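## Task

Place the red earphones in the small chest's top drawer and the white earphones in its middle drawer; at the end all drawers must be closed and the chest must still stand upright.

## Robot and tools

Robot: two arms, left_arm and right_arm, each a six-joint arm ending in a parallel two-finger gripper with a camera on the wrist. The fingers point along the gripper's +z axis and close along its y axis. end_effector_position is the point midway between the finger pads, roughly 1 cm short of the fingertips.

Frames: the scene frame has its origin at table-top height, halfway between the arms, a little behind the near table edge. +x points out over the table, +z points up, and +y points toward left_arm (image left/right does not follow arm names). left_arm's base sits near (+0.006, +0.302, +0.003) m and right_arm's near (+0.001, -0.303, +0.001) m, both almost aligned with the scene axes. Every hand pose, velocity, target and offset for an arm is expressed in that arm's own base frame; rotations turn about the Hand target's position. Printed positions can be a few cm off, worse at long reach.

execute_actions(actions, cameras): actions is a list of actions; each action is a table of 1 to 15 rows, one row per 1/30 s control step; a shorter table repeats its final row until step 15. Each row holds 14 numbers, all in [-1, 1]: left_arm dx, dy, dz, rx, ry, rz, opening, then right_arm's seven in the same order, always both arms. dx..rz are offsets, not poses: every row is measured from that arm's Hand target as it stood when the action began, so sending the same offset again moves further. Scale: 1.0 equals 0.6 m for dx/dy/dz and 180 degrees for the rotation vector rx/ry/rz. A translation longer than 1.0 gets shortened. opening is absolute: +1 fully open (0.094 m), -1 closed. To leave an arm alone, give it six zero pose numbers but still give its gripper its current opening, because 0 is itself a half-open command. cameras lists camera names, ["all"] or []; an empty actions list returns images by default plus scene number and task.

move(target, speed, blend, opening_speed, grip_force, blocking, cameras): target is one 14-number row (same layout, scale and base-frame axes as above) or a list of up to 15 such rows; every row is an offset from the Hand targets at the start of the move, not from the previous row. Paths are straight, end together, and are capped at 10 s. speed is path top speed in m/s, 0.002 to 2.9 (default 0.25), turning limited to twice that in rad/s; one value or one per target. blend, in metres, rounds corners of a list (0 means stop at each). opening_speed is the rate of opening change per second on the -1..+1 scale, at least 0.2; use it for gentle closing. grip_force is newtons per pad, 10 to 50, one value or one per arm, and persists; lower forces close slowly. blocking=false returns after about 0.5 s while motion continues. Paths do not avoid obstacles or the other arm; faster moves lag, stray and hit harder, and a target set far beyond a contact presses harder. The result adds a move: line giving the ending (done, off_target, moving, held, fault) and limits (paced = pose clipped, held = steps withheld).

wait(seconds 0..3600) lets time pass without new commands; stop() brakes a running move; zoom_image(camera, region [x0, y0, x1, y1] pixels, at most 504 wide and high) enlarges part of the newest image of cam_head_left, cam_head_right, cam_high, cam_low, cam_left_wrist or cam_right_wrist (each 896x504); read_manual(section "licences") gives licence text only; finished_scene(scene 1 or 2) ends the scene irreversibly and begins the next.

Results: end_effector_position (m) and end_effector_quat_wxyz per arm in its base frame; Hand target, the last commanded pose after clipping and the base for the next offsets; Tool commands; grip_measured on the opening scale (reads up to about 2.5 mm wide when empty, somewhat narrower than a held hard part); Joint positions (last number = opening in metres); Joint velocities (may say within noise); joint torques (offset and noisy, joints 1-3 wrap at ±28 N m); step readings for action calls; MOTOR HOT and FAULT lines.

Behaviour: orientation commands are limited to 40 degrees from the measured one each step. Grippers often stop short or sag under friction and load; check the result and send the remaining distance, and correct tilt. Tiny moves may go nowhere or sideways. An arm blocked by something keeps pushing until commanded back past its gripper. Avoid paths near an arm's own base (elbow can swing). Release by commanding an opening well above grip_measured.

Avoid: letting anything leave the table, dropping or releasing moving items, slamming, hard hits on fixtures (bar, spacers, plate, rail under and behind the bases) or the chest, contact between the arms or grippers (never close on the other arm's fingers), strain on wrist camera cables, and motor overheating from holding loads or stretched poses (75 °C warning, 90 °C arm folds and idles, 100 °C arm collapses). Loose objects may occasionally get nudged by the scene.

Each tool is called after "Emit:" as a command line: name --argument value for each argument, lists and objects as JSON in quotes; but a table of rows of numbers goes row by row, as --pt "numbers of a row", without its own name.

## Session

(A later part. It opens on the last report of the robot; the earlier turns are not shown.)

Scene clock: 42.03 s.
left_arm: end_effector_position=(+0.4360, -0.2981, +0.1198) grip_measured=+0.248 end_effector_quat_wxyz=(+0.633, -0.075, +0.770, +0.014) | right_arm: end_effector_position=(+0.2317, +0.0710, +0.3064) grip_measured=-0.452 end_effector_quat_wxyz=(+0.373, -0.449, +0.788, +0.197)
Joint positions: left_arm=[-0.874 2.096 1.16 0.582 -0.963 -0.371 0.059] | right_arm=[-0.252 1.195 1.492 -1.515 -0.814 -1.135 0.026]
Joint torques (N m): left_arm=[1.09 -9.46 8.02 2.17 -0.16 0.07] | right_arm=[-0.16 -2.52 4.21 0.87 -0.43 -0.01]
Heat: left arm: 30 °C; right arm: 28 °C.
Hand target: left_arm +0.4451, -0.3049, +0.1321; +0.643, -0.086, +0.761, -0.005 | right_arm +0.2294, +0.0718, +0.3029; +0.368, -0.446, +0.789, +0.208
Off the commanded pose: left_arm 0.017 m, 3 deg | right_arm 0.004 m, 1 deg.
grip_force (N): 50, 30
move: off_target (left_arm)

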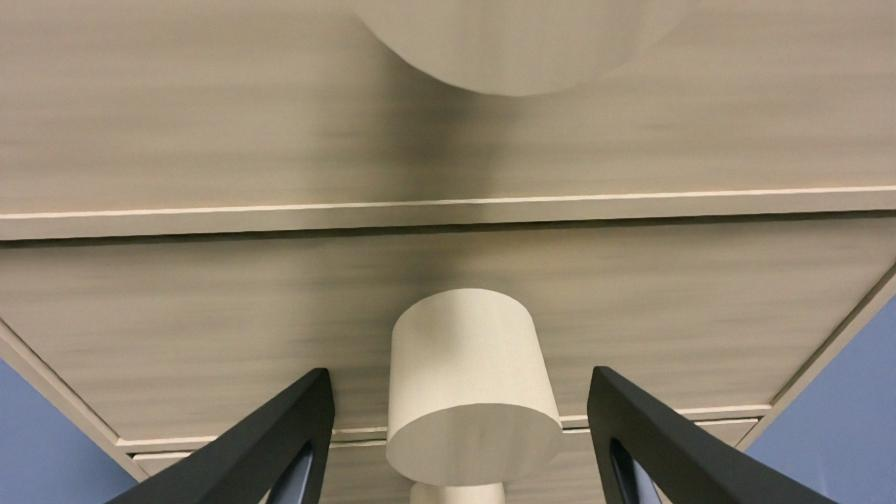

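Emit:
move --pt "0 0.002 0 0 0 0 -0.42 0 0 0 0 0 0 -0.45" --pt "-0.175 -0.015 0 0 0 0 0.25 0 0 0 0 0 0 -0.45" --pt "-0.265 -0.023 0 0 0 0 0.25 0 0 0 0 0 0 -0.45" --pt "-0.325 0.175 0.113 0.06 0.13 -0.14 0.25 0 0 0 0 0 0 -0.45" --pt "-0.305 0.408 -0.0285 0.1247 0.2613 -0.2802 -0.3 0 0 0 0 0 0 -0.45" --speed '[0.12,0.13,0.2,0.3,0.3]' --blend '[0,0,0.01,0.03,0]' --cameras '["cam_left_wrist","cam_high"]'

Scene clock: 51.23 s.
left_arm: end_effector_position=(+0.2528, -0.0596, +0.1026) grip_measured=-0.297 end_effector_quat_wxyz=(+0.223, +0.354, +0.903, -0.096) | right_arm: end_effector_position=(+0.2317, +0.0710, +0.3064) grip_measured=-0.452 end_effector_quat_wxyz=(+0.373, -0.449, +0.788, +0.197)
Joint positions: left_arm=[-0.009 1.173 0.807 -0.838 0.335 0.676 0.033] | right_arm=[-0.252 1.195 1.492 -1.515 -0.814 -1.135 0.026]
Joint torques (N m): left_arm=[1.2 -2.43 8.75 0.99 0.42 0.18] | right_arm=[-0.14 -2.52 4.22 0.87 -0.43 -0.01]
Heat: left arm: 31 °C; right arm: 28 °C.
Hand target: left_arm +0.2621, -0.0601, +0.1150; +0.241, +0.360, +0.896, -0.096 | right_arm +0.2294, +0.0718, +0.3029; +0.368, -0.446, +0.789, +0.208
Off the commanded pose: left_arm 0.016 m, 2 deg | right_arm 0.004 m, 1 deg.
grip_force (N): 50, 30
move: off_target (left_arm); target 2's new opening was sent with left_arm's hand 0.017 m and 3 deg from that target; target 5's new opening was sent with left_arm's hand 0.015 m and 2 deg from that target
Images, in order (width x height): cam_high 896x504, cam_left_wrist 896x504.

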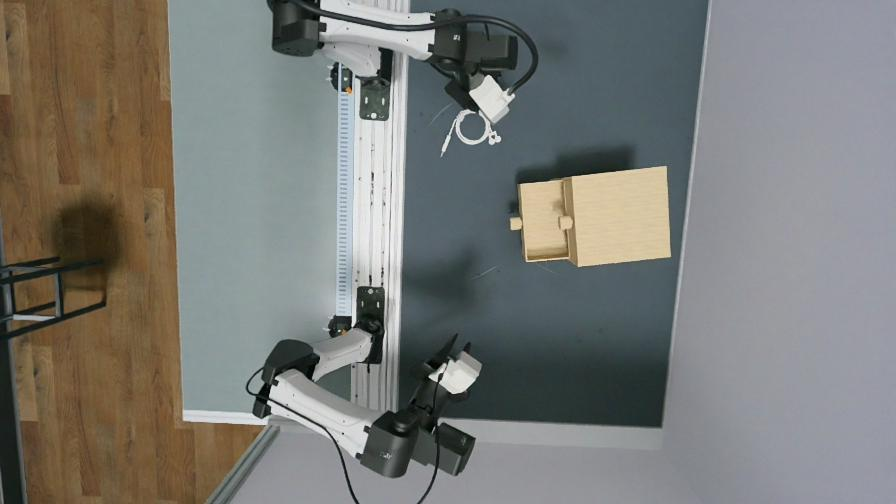

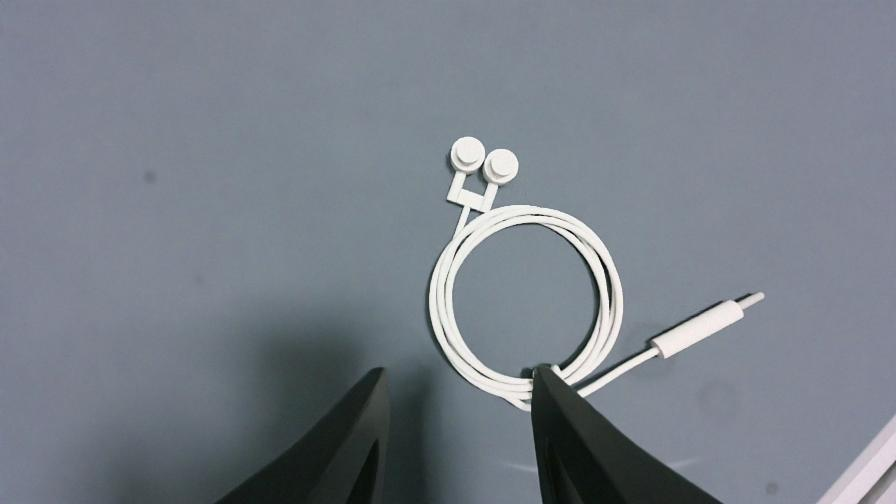

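Emit:
move --pt "0.0148 -0.0173 -0.185 0 0 0 -0.42 0 0 0 0 0 0 -0.45" --pt "0.0148 -0.0173 -0.185 0 0 0 -1 0 0 0 0 0 0 -0.45" --pt "0.0148 -0.0173 0.0 0 0 0 -1 0 0 0 0 0 0 -0.45" --pt "0.013 -0.117 0.225 -0.006 -0.075 0.215 -1 0 0 0 0 0 0 -0.45" --pt "0.2132 -0.3215 0.25 -0.012 -0.1494 0.4302 -1 0 0 0 0 0 0 -0.45" --speed '[0.13,0.2,0.2,0.3,0.25]' --blend '[0,0,0.02,0.03,0]' --grip_force '[30,30]' --cameras '["cam_left_wrist","cam_right_wrist","cam_high"]'

Emit:
zoom_image --camera "cam_high" --region '[450, 140, 610, 300]'

Emit:
zoom_image --camera "cam_right_wrist" --region '[300, 0, 700, 250]'

Scene clock: 60.50 s.
left_arm: end_effector_position=(+0.3870, -0.2530, +0.2549) grip_measured=-0.905 end_effector_quat_wxyz=(+0.440, -0.241, +0.857, +0.121) | right_arm: end_effector_position=(+0.2317, +0.0710, +0.3064) grip_measured=-0.452 end_effector_quat_wxyz=(+0.373, -0.449, +0.788, +0.197)
Joint positions: left_arm=[-0.886 2.203 2.383 -1.556 -0.933 -1.335 0.004] | right_arm=[-0.252 1.195 1.492 -1.515 -0.814 -1.135 0.026]
Joint torques (N m): left_arm=[0.25 -10 7.72 0.47 -1.08 -0.2] | right_arm=[-0.16 -2.51 4.22 0.87 -0.43 -0.01]
Heat: left arm: 32 °C; right arm: 28 °C.
Hand target: left_arm +0.3901, -0.2529, +0.2649; +0.440, -0.267, +0.846, +0.139 | right_arm +0.2294, +0.0718, +0.3029; +0.368, -0.446, +0.789, +0.208
Off the commanded pose: left_arm 0.011 m, 4 deg | right_arm 0.004 m, 1 deg.
joint sent to its limit (left arm) — joint 4 (wrist pitch), lower limit. The joint targets are off in orientation, not in position.
grip_force (N): 30, 30
move: off_target (left_arm); target 2's new opening was sent with left_arm's hand 0.015 m and 2 deg from that target
Images, in order (width x height): cam_high 896x504, cam_left_wrist 896x504, cam_right_wrist 896x504.

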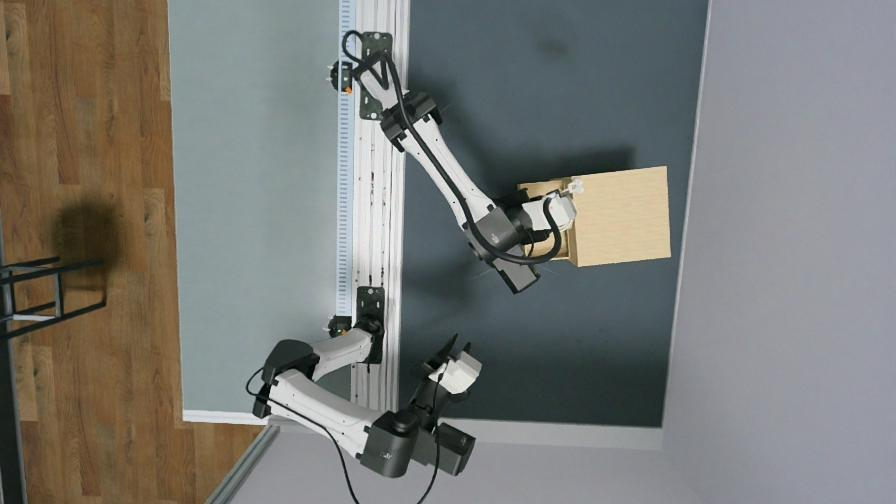

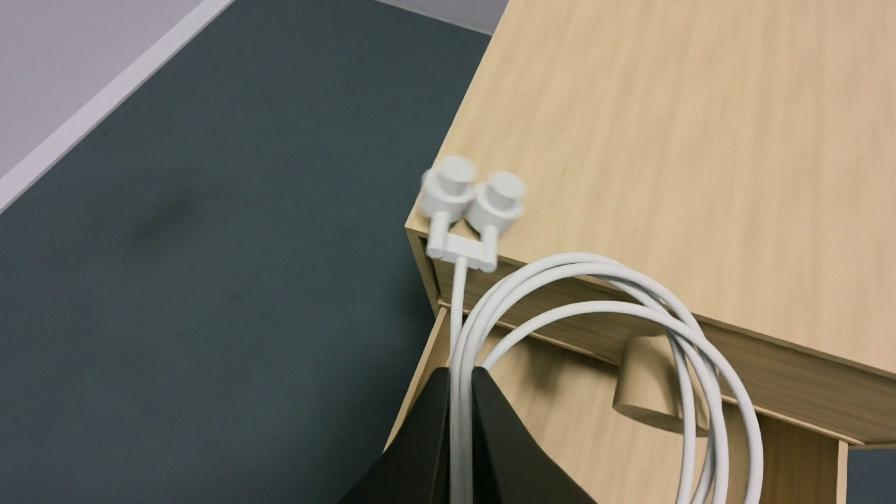

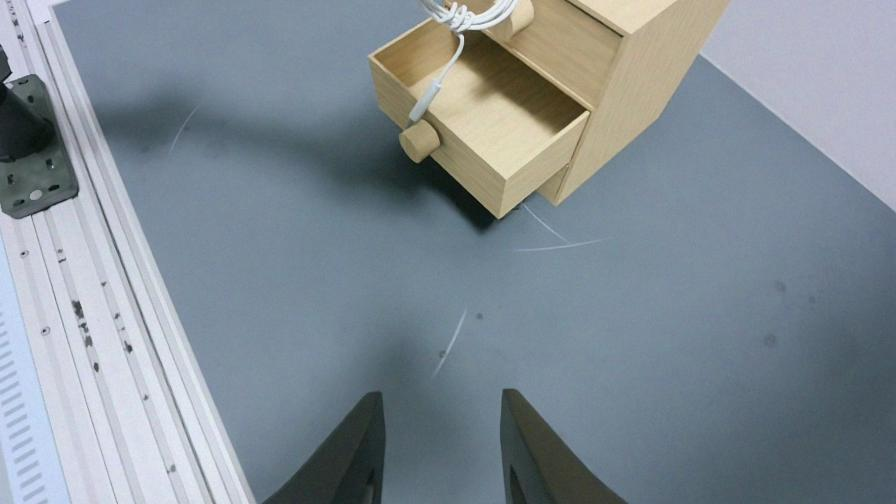

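Scaled by 3.150 from the camera's image (finer frame: 1280x720).

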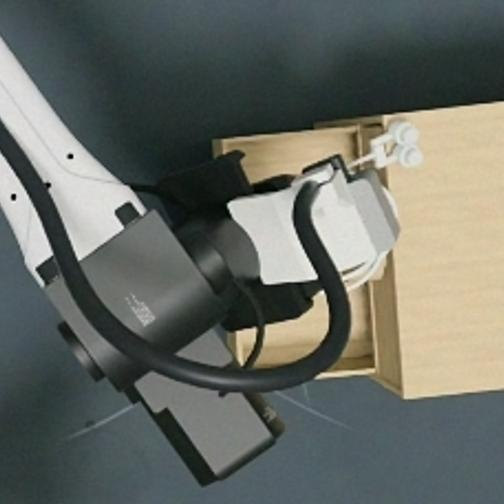

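Scaled by 1.260 from the camera's image (finer frame: 1280x720).

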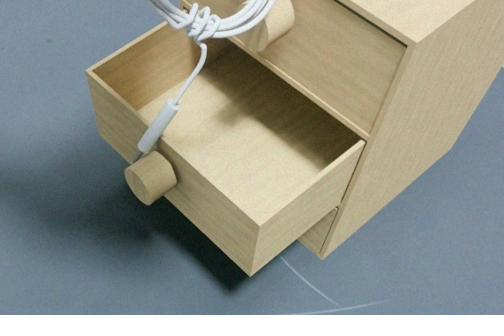

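Emit:
move --target '[-0.02,0.008,0.01,0,0,0.125,-1,0,0,0,0,0,0,-0.45]' --speed 0.15 --cameras '["cam_left_wrist","cam_right_wrist","cam_high"]'

Emit:
zoom_image --camera "cam_high" --region '[450, 140, 610, 300]'

Emit:
zoom_image --camera "cam_right_wrist" --region '[300, 0, 700, 250]'

Scene clock: 63.93 s.
left_arm: end_effector_position=(+0.3840, -0.2531, +0.2518) grip_measured=-0.905 end_effector_quat_wxyz=(+0.466, -0.333, +0.815, +0.083) | right_arm: end_effector_position=(+0.2317, +0.0710, +0.3064) grip_measured=-0.452 end_effector_quat_wxyz=(+0.373, -0.449, +0.788, +0.197)
Joint positions: left_arm=[-0.902 2.203 2.346 -1.557 -0.979 -1.595 0.004] | right_arm=[-0.252 1.195 1.492 -1.515 -0.814 -1.135 0.026]
Joint torques (N m): left_arm=[-0.44 -14.58 4.07 0.42 -1.11 -0.18] | right_arm=[-0.16 -2.52 4.21 0.87 -0.43 -0.01]
Heat: left arm: 32 °C; right arm: 28 °C.
Hand target: left_arm +0.3781, -0.2482, +0.2709; +0.405, -0.427, +0.778, +0.222 | right_arm +0.2294, +0.0718, +0.3029; +0.368, -0.446, +0.789, +0.208
Off the commanded pose: left_arm 0.021 m, 21 deg | right_arm 0.004 m, 1 deg.
joint sent to its limit (left arm) — joint 4 (wrist pitch), lower limit. The joint targets are off in orientation, not in position.
grip_force (N): 30, 30
move: off_target (left_arm)
Images, in order (width x height): cam_high 896x504, cam_left_wrist 896x504, cam_right_wrist 896x504.

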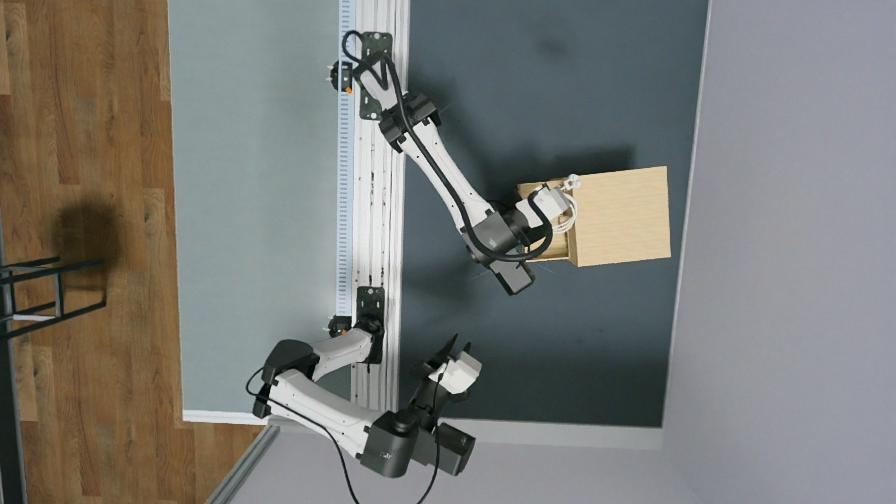

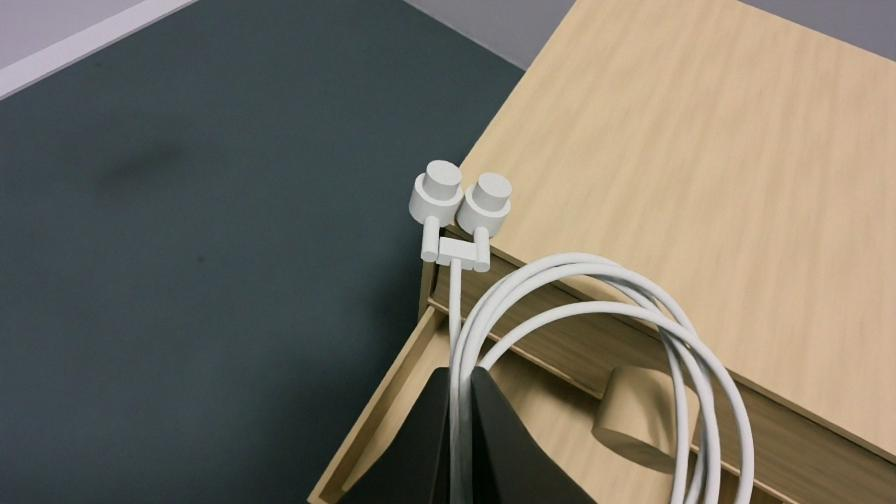

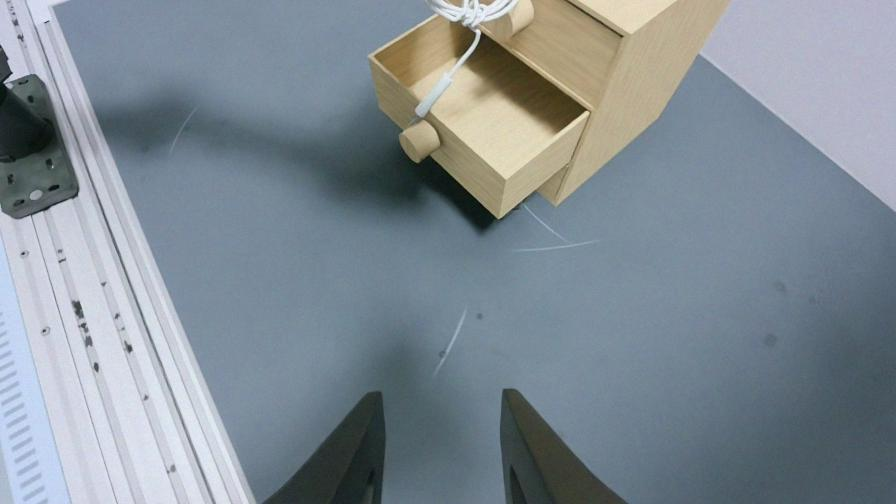

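Scaled by 3.150 from the camera's image (finer frame: 1280x720).

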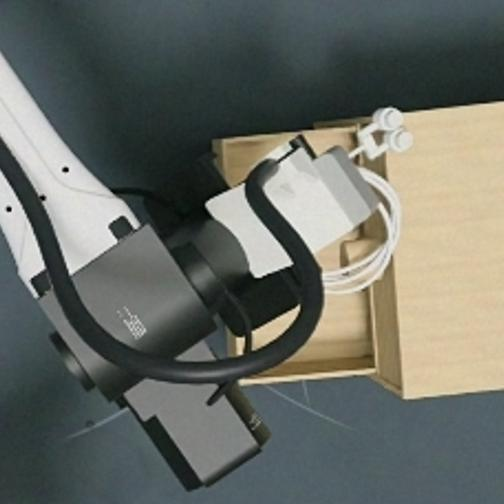

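Scaled by 1.260 from the camera's image (finer frame: 1280x720).

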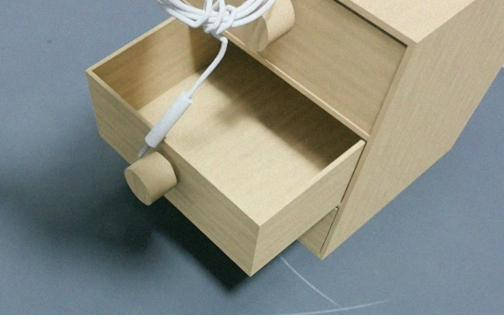

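Emit:
move --pt "-0.13 0.197 0.05 -0.0013 -0.0667 -0.6506 -1 0 0 0 0 0 0 -0.45" --pt "0.03 0.04 0.04 0.39 -0.1726 -0.841 -1 0 0 0 0 0 0 -0.45" --speed 0.35 --blend '[0.03,0]' --cameras '["cam_left_wrist","cam_right_wrist","cam_high","cam_head_right"]'

Emit:
zoom_image --camera "cam_high" --region '[450, 140, 610, 300]'

Emit:
zoom_image --camera "cam_right_wrist" --region '[300, 0, 700, 250]'

Scene clock: 71.80 s.
left_arm: end_effector_position=(+0.3972, -0.2175, +0.2795) grip_measured=-0.905 end_effector_quat_wxyz=(+0.535, +0.778, +0.313, -0.098) | right_arm: end_effector_position=(+0.2317, +0.0710, +0.3064) grip_measured=-0.452 end_effector_quat_wxyz=(+0.373, -0.449, +0.788, +0.197)
Joint positions: left_arm=[-0.167 1.779 1.683 -0.796 1.019 1.82 0.004] | right_arm=[-0.252 1.195 1.492 -1.515 -0.814 -1.135 0.026]
Joint torques (N m): left_arm=[-0.29 -7.68 9.01 1.23 0.94 0.19] | right_arm=[-0.17 -2.54 4.21 0.87 -0.43 -0.01]
Heat: left arm: 32 °C; right arm: 28 °C.
Hand target: left_arm +0.3961, -0.2242, +0.2950; +0.551, +0.779, +0.284, -0.097 | right_arm +0.2294, +0.0718, +0.3029; +0.368, -0.446, +0.789, +0.208
Off the commanded pose: left_arm 0.017 m, 4 deg | right_arm 0.004 m, 1 deg.
grip_force (N): 30, 30
move: off_target (left_arm)
Images, in order (width x height): cam_head_right 896x504, cam_high 896x504, cam_left_wrist 896x504, cam_right_wrist 896x504.

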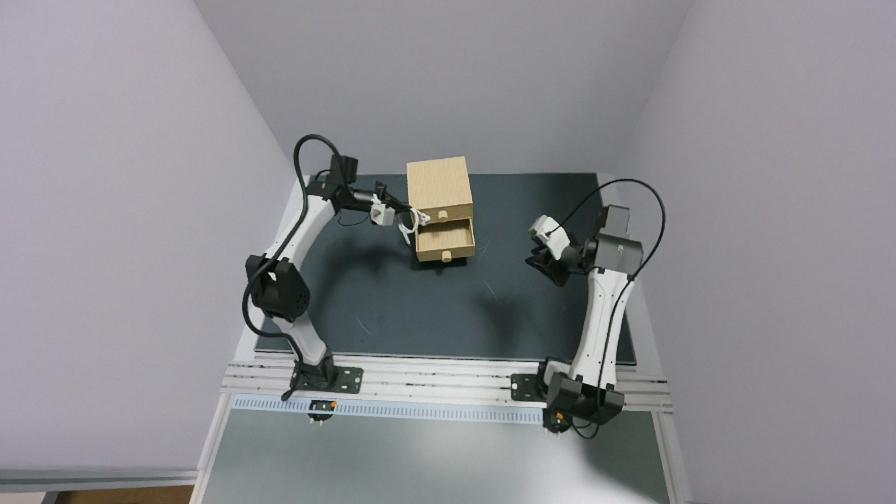

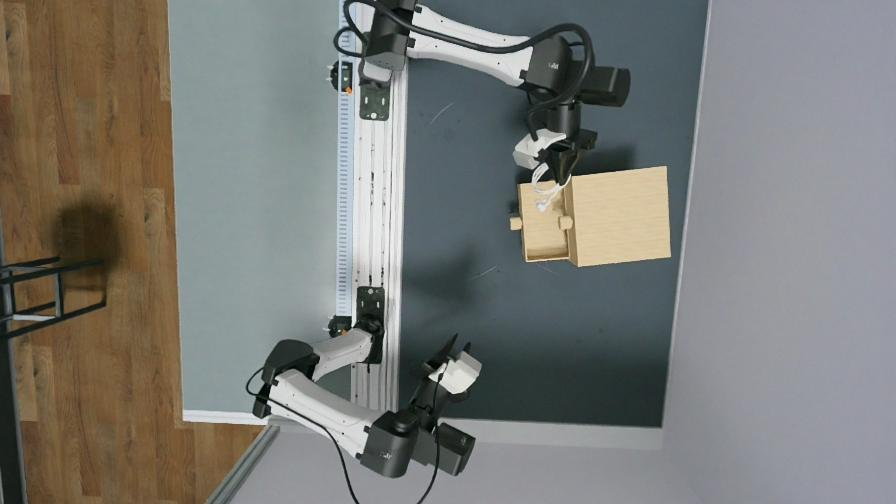

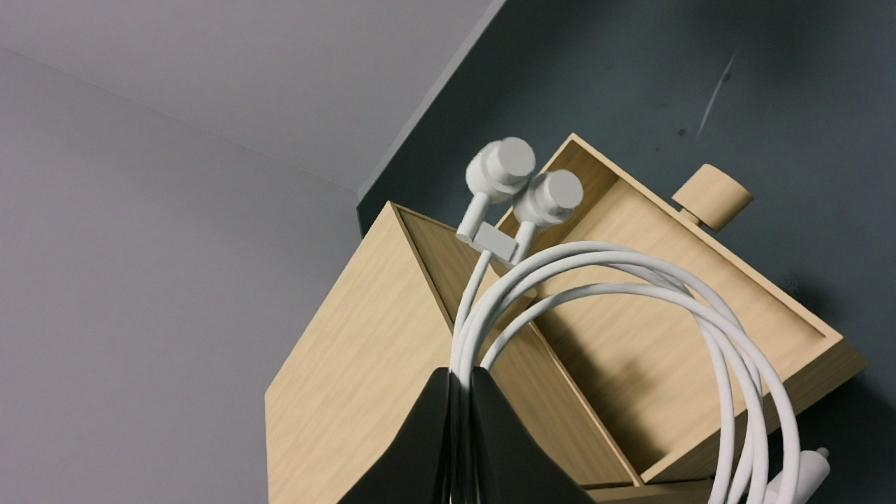

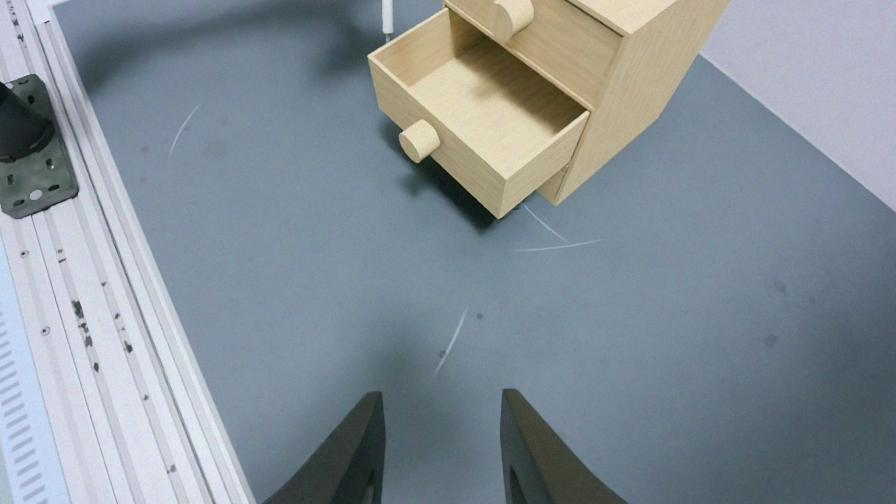

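Scaled by 3.150 from the camera's image (finer frame: 1280x720).

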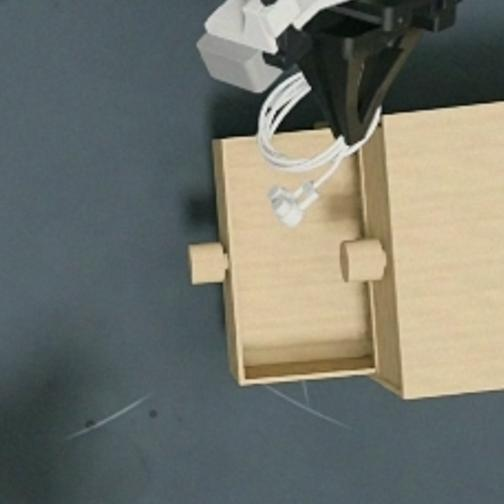

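Scaled by 1.260 from the camera's image (finer frame: 1280x720).

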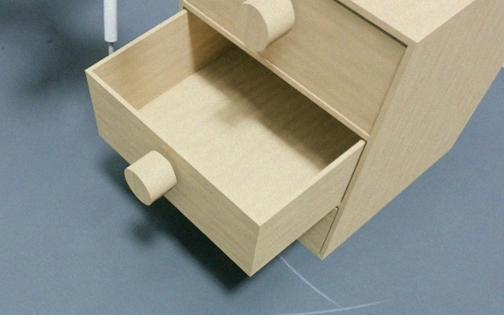

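Emit:
move --pt "-0.005 -0.09 0 0 0 0 -1 0 0 0 0 0 0 -0.45" --pt "-0.005 -0.09 -0.09 0 0 0 -1 0 0 0 0 0 0 -0.45" --speed 0.15 --blend '[0.01,0]' --cameras '["cam_left_wrist","cam_right_wrist","cam_high"]'

Emit:
zoom_image --camera "cam_high" --region '[450, 140, 610, 300]'

Emit:
zoom_image --camera "cam_right_wrist" --region '[300, 0, 700, 250]'

Scene clock: 74.37 s.
left_arm: end_effector_position=(+0.3959, -0.2740, +0.2383) grip_measured=-0.905 end_effector_quat_wxyz=(+0.542, +0.781, +0.294, -0.095) | right_arm: end_effector_position=(+0.2317, +0.0710, +0.3064) grip_measured=-0.452 end_effector_quat_wxyz=(+0.373, -0.449, +0.788, +0.197)
Joint positions: left_arm=[-0.309 1.791 1.491 -0.434 0.942 1.666 0.004] | right_arm=[-0.252 1.195 1.492 -1.515 -0.814 -1.135 0.026]
Joint torques (N m): left_arm=[-0.24 -9.07 5.03 1.83 0.59 -0.12] | right_arm=[-0.17 -2.51 4.21 0.87 -0.43 -0.01]
Heat: left arm: 32 °C; right arm: 28 °C.
Hand target: left_arm +0.3930, -0.2782, +0.2409; +0.551, +0.779, +0.284, -0.097 | right_arm +0.2294, +0.0718, +0.3029; +0.368, -0.446, +0.789, +0.208
Off the commanded pose: left_arm 0.006 m, 2 deg | right_arm 0.004 m, 1 deg.
grip_force (N): 30, 30
move: done
Images, in order (width x height): cam_high 896x504, cam_left_wrist 896x504, cam_right_wrist 896x504.

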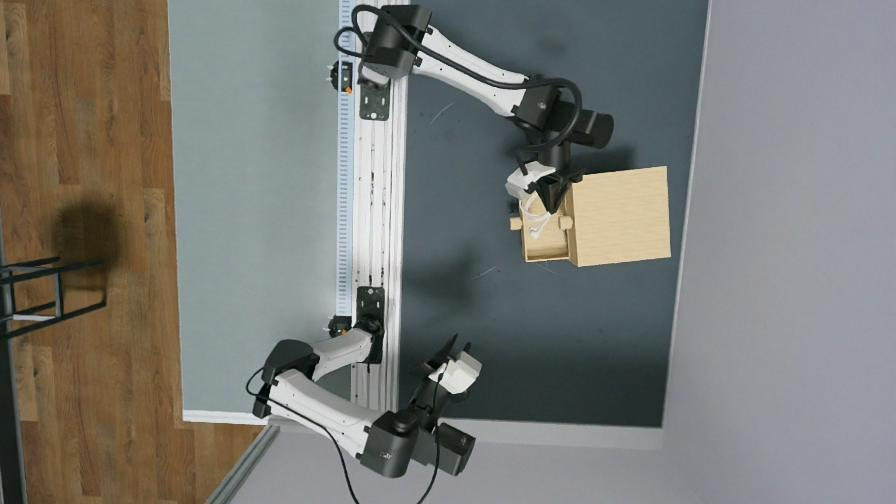

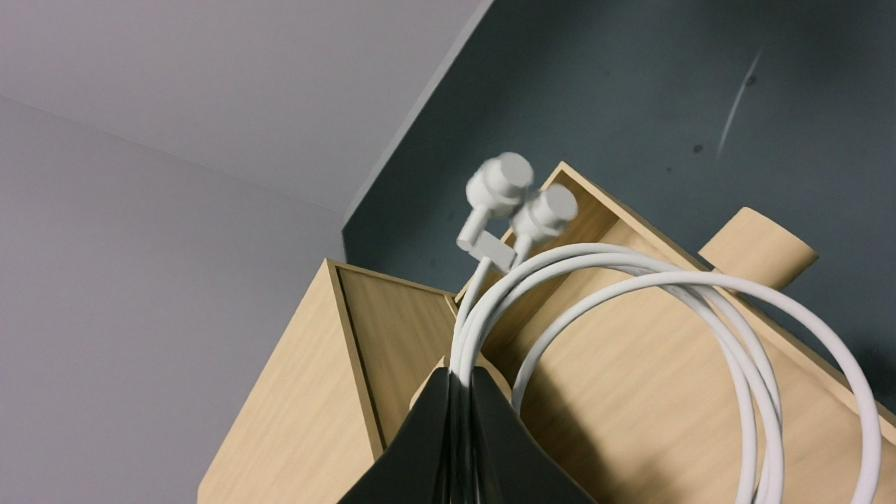

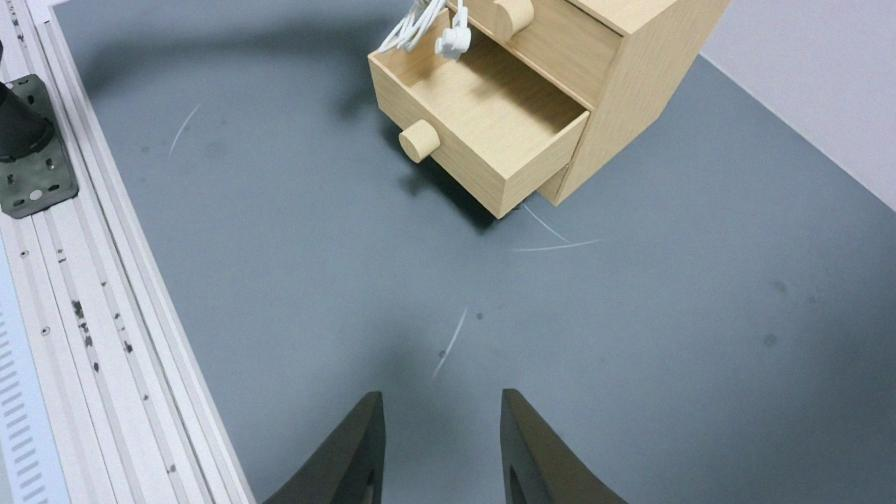

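Scaled by 3.150 from the camera's image (finer frame: 1280x720).

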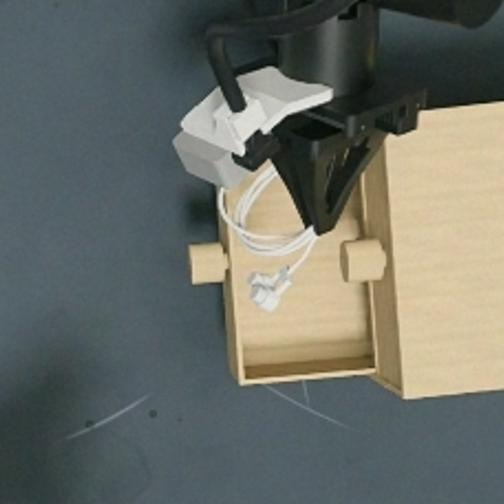

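Scaled by 1.260 from the camera's image (finer frame: 1280x720).

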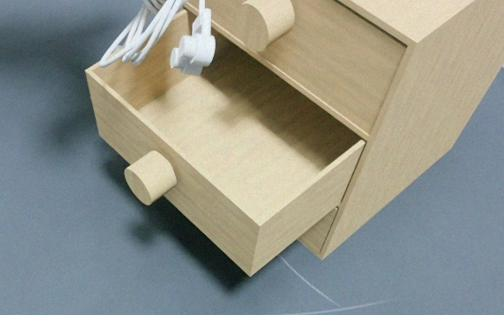

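Emit:
move --pt "0.013 0 0 0.0134 -0.076 -0.031 -1 0 0 0 0 0 0 -0.45" --pt "0.022 0 -0.05 0.0134 -0.076 -0.031 -1 0 0 0 0 0 0 -0.45" --speed 0.15 --cameras '["cam_left_wrist","cam_right_wrist","cam_high"]'

Emit:
zoom_image --camera "cam_high" --region '[450, 140, 610, 300]'

Emit:
zoom_image --camera "cam_right_wrist" --region '[300, 0, 700, 250]'

Scene clock: 77.40 s.
left_arm: end_effector_position=(+0.4073, -0.2776, +0.2116) grip_measured=-0.905 end_effector_quat_wxyz=(+0.550, +0.812, +0.191, -0.023) | right_arm: end_effector_position=(+0.2317, +0.0710, +0.3064) grip_measured=-0.452 end_effector_quat_wxyz=(+0.373, -0.449, +0.788, +0.197)
Joint positions: left_arm=[-0.309 1.845 1.453 -0.337 0.941 1.923 0.004] | right_arm=[-0.252 1.195 1.492 -1.515 -0.814 -1.135 0.026]
Joint torques (N m): left_arm=[0.68 -8.77 4.85 1.85 0.68 0.05] | right_arm=[-0.16 -2.54 4.22 0.87 -0.43 -0.01]
Heat: left arm: 32 °C; right arm: 28 °C.
Hand target: left_arm +0.4063, -0.2783, +0.2110; +0.559, +0.809, +0.180, -0.024 | right_arm +0.2294, +0.0718, +0.3029; +0.368, -0.446, +0.789, +0.208
Off the commanded pose: left_arm 0.001 m, 2 deg | right_arm 0.004 m, 1 deg.
grip_force (N): 30, 30
move: done
Images, in order (width x height): cam_high 896x504, cam_left_wrist 896x504, cam_right_wrist 896x504.

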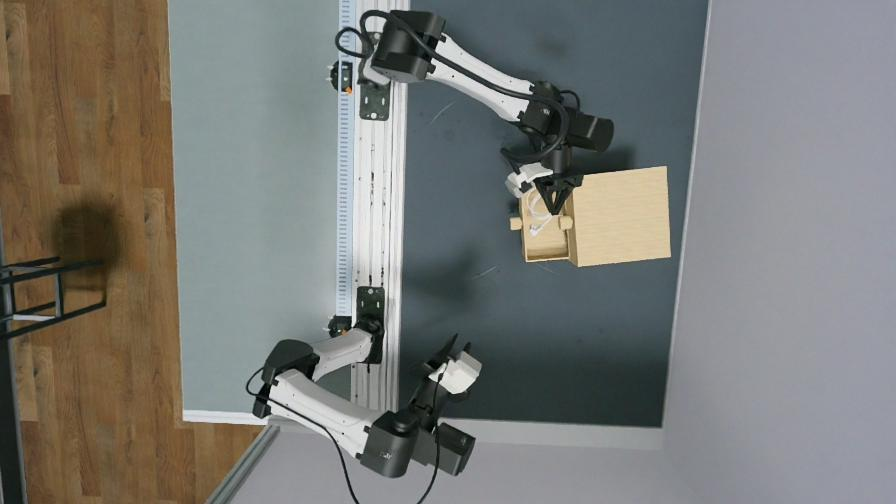

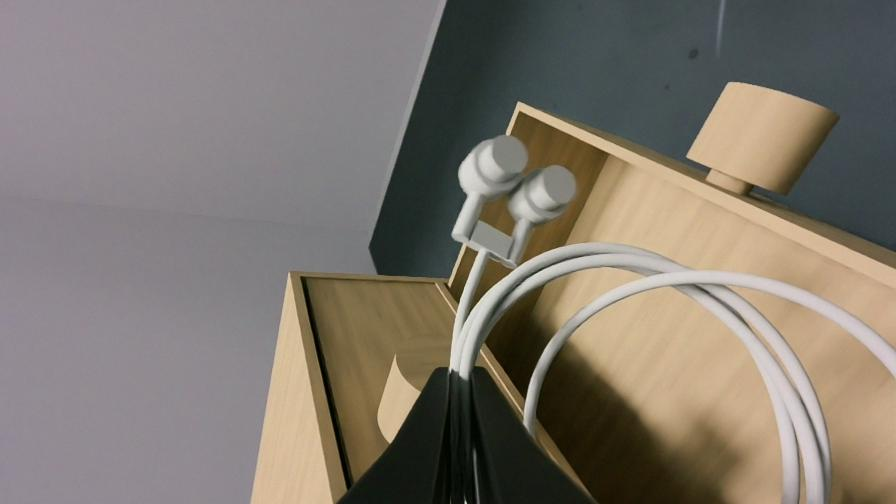

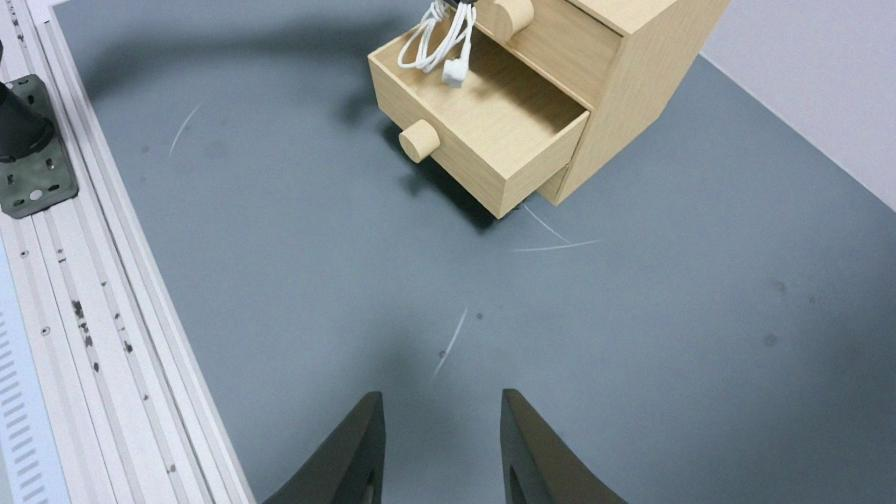

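Scaled by 3.150 from the camera's image (finer frame: 1280x720).

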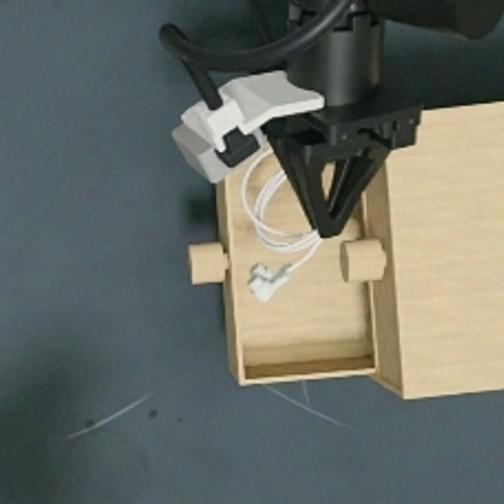

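Scaled by 1.260 from the camera's image (finer frame: 1280x720).

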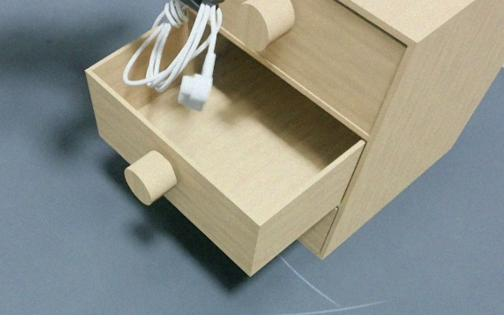

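Emit:
wait --seconds 0.1 --cameras '["cam_head_left","cam_head_right"]'

Emit:
zoom_image --camera "cam_head_left" --region '[370, 170, 490, 280]'

Emit:
zoom_image --camera "cam_head_right" --region '[370, 170, 490, 280]'

Scene clock: 77.87 s.
left_arm: end_effector_position=(+0.4074, -0.2776, +0.2117) grip_measured=-0.905 end_effector_quat_wxyz=(+0.551, +0.812, +0.191, -0.023) | right_arm: end_effector_position=(+0.2317, +0.0710, +0.3064) grip_measured=-0.452 end_effector_quat_wxyz=(+0.373, -0.449, +0.788, +0.197)
Joint positions: left_arm=[-0.309 1.845 1.453 -0.337 0.941 1.923 0.004] | right_arm=[-0.252 1.195 1.492 -1.515 -0.814 -1.135 0.026]
Joint torques (N m): left_arm=[0.68 -8.84 4.89 1.77 0.68 0.05] | right_arm=[-0.16 -2.52 4.22 0.87 -0.43 -0.01]
Heat: left arm: 32 °C; right arm: 28 °C.
Hand target: left_arm +0.4063, -0.2782, +0.2110; +0.559, +0.809, +0.180, -0.024 | right_arm +0.2294, +0.0718, +0.3029; +0.368, -0.446, +0.789, +0.208
Tool commands: left_gripper/opening=-1.0 right_gripper/opening=-0.45
Off the commanded pose: left_arm 0.001 m, 2 deg | right_arm 0.004 m, 1 deg.
grip_force (N): 30, 30
wait: 0.10 s; at rest from the start

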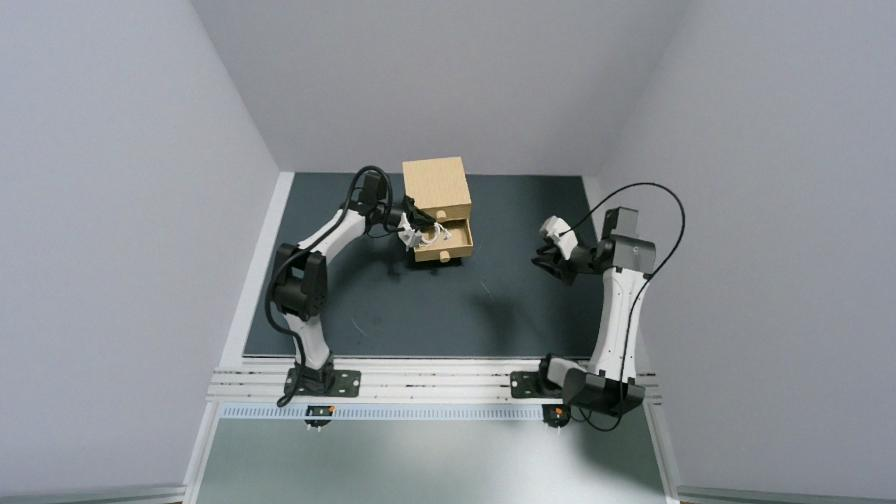

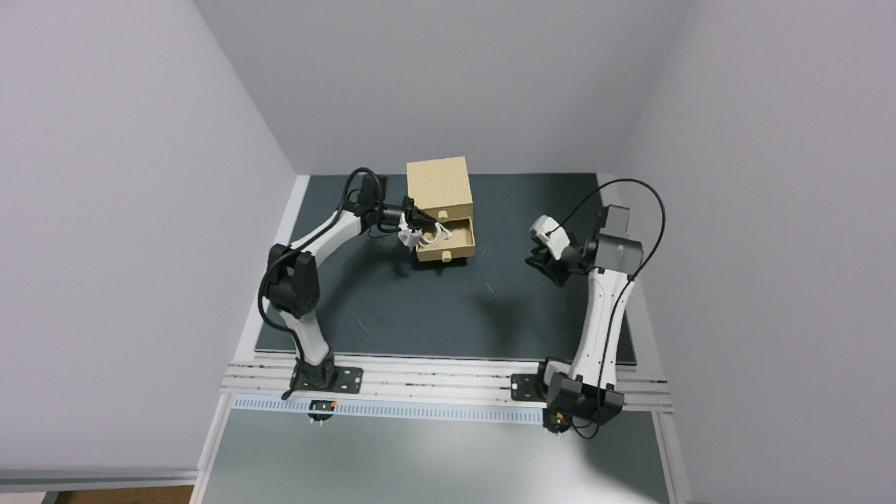

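Scaled by 4.200 from the camera's image (finer frame: 1280x720).

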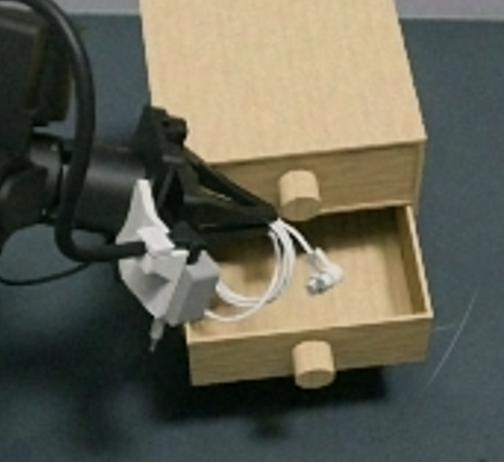

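Scaled by 4.200 from the camera's image (finer frame: 1280x720).

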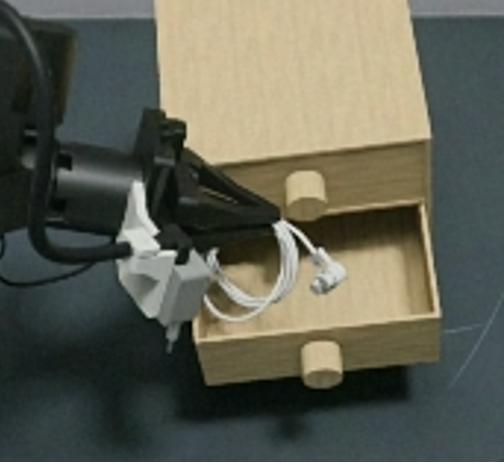

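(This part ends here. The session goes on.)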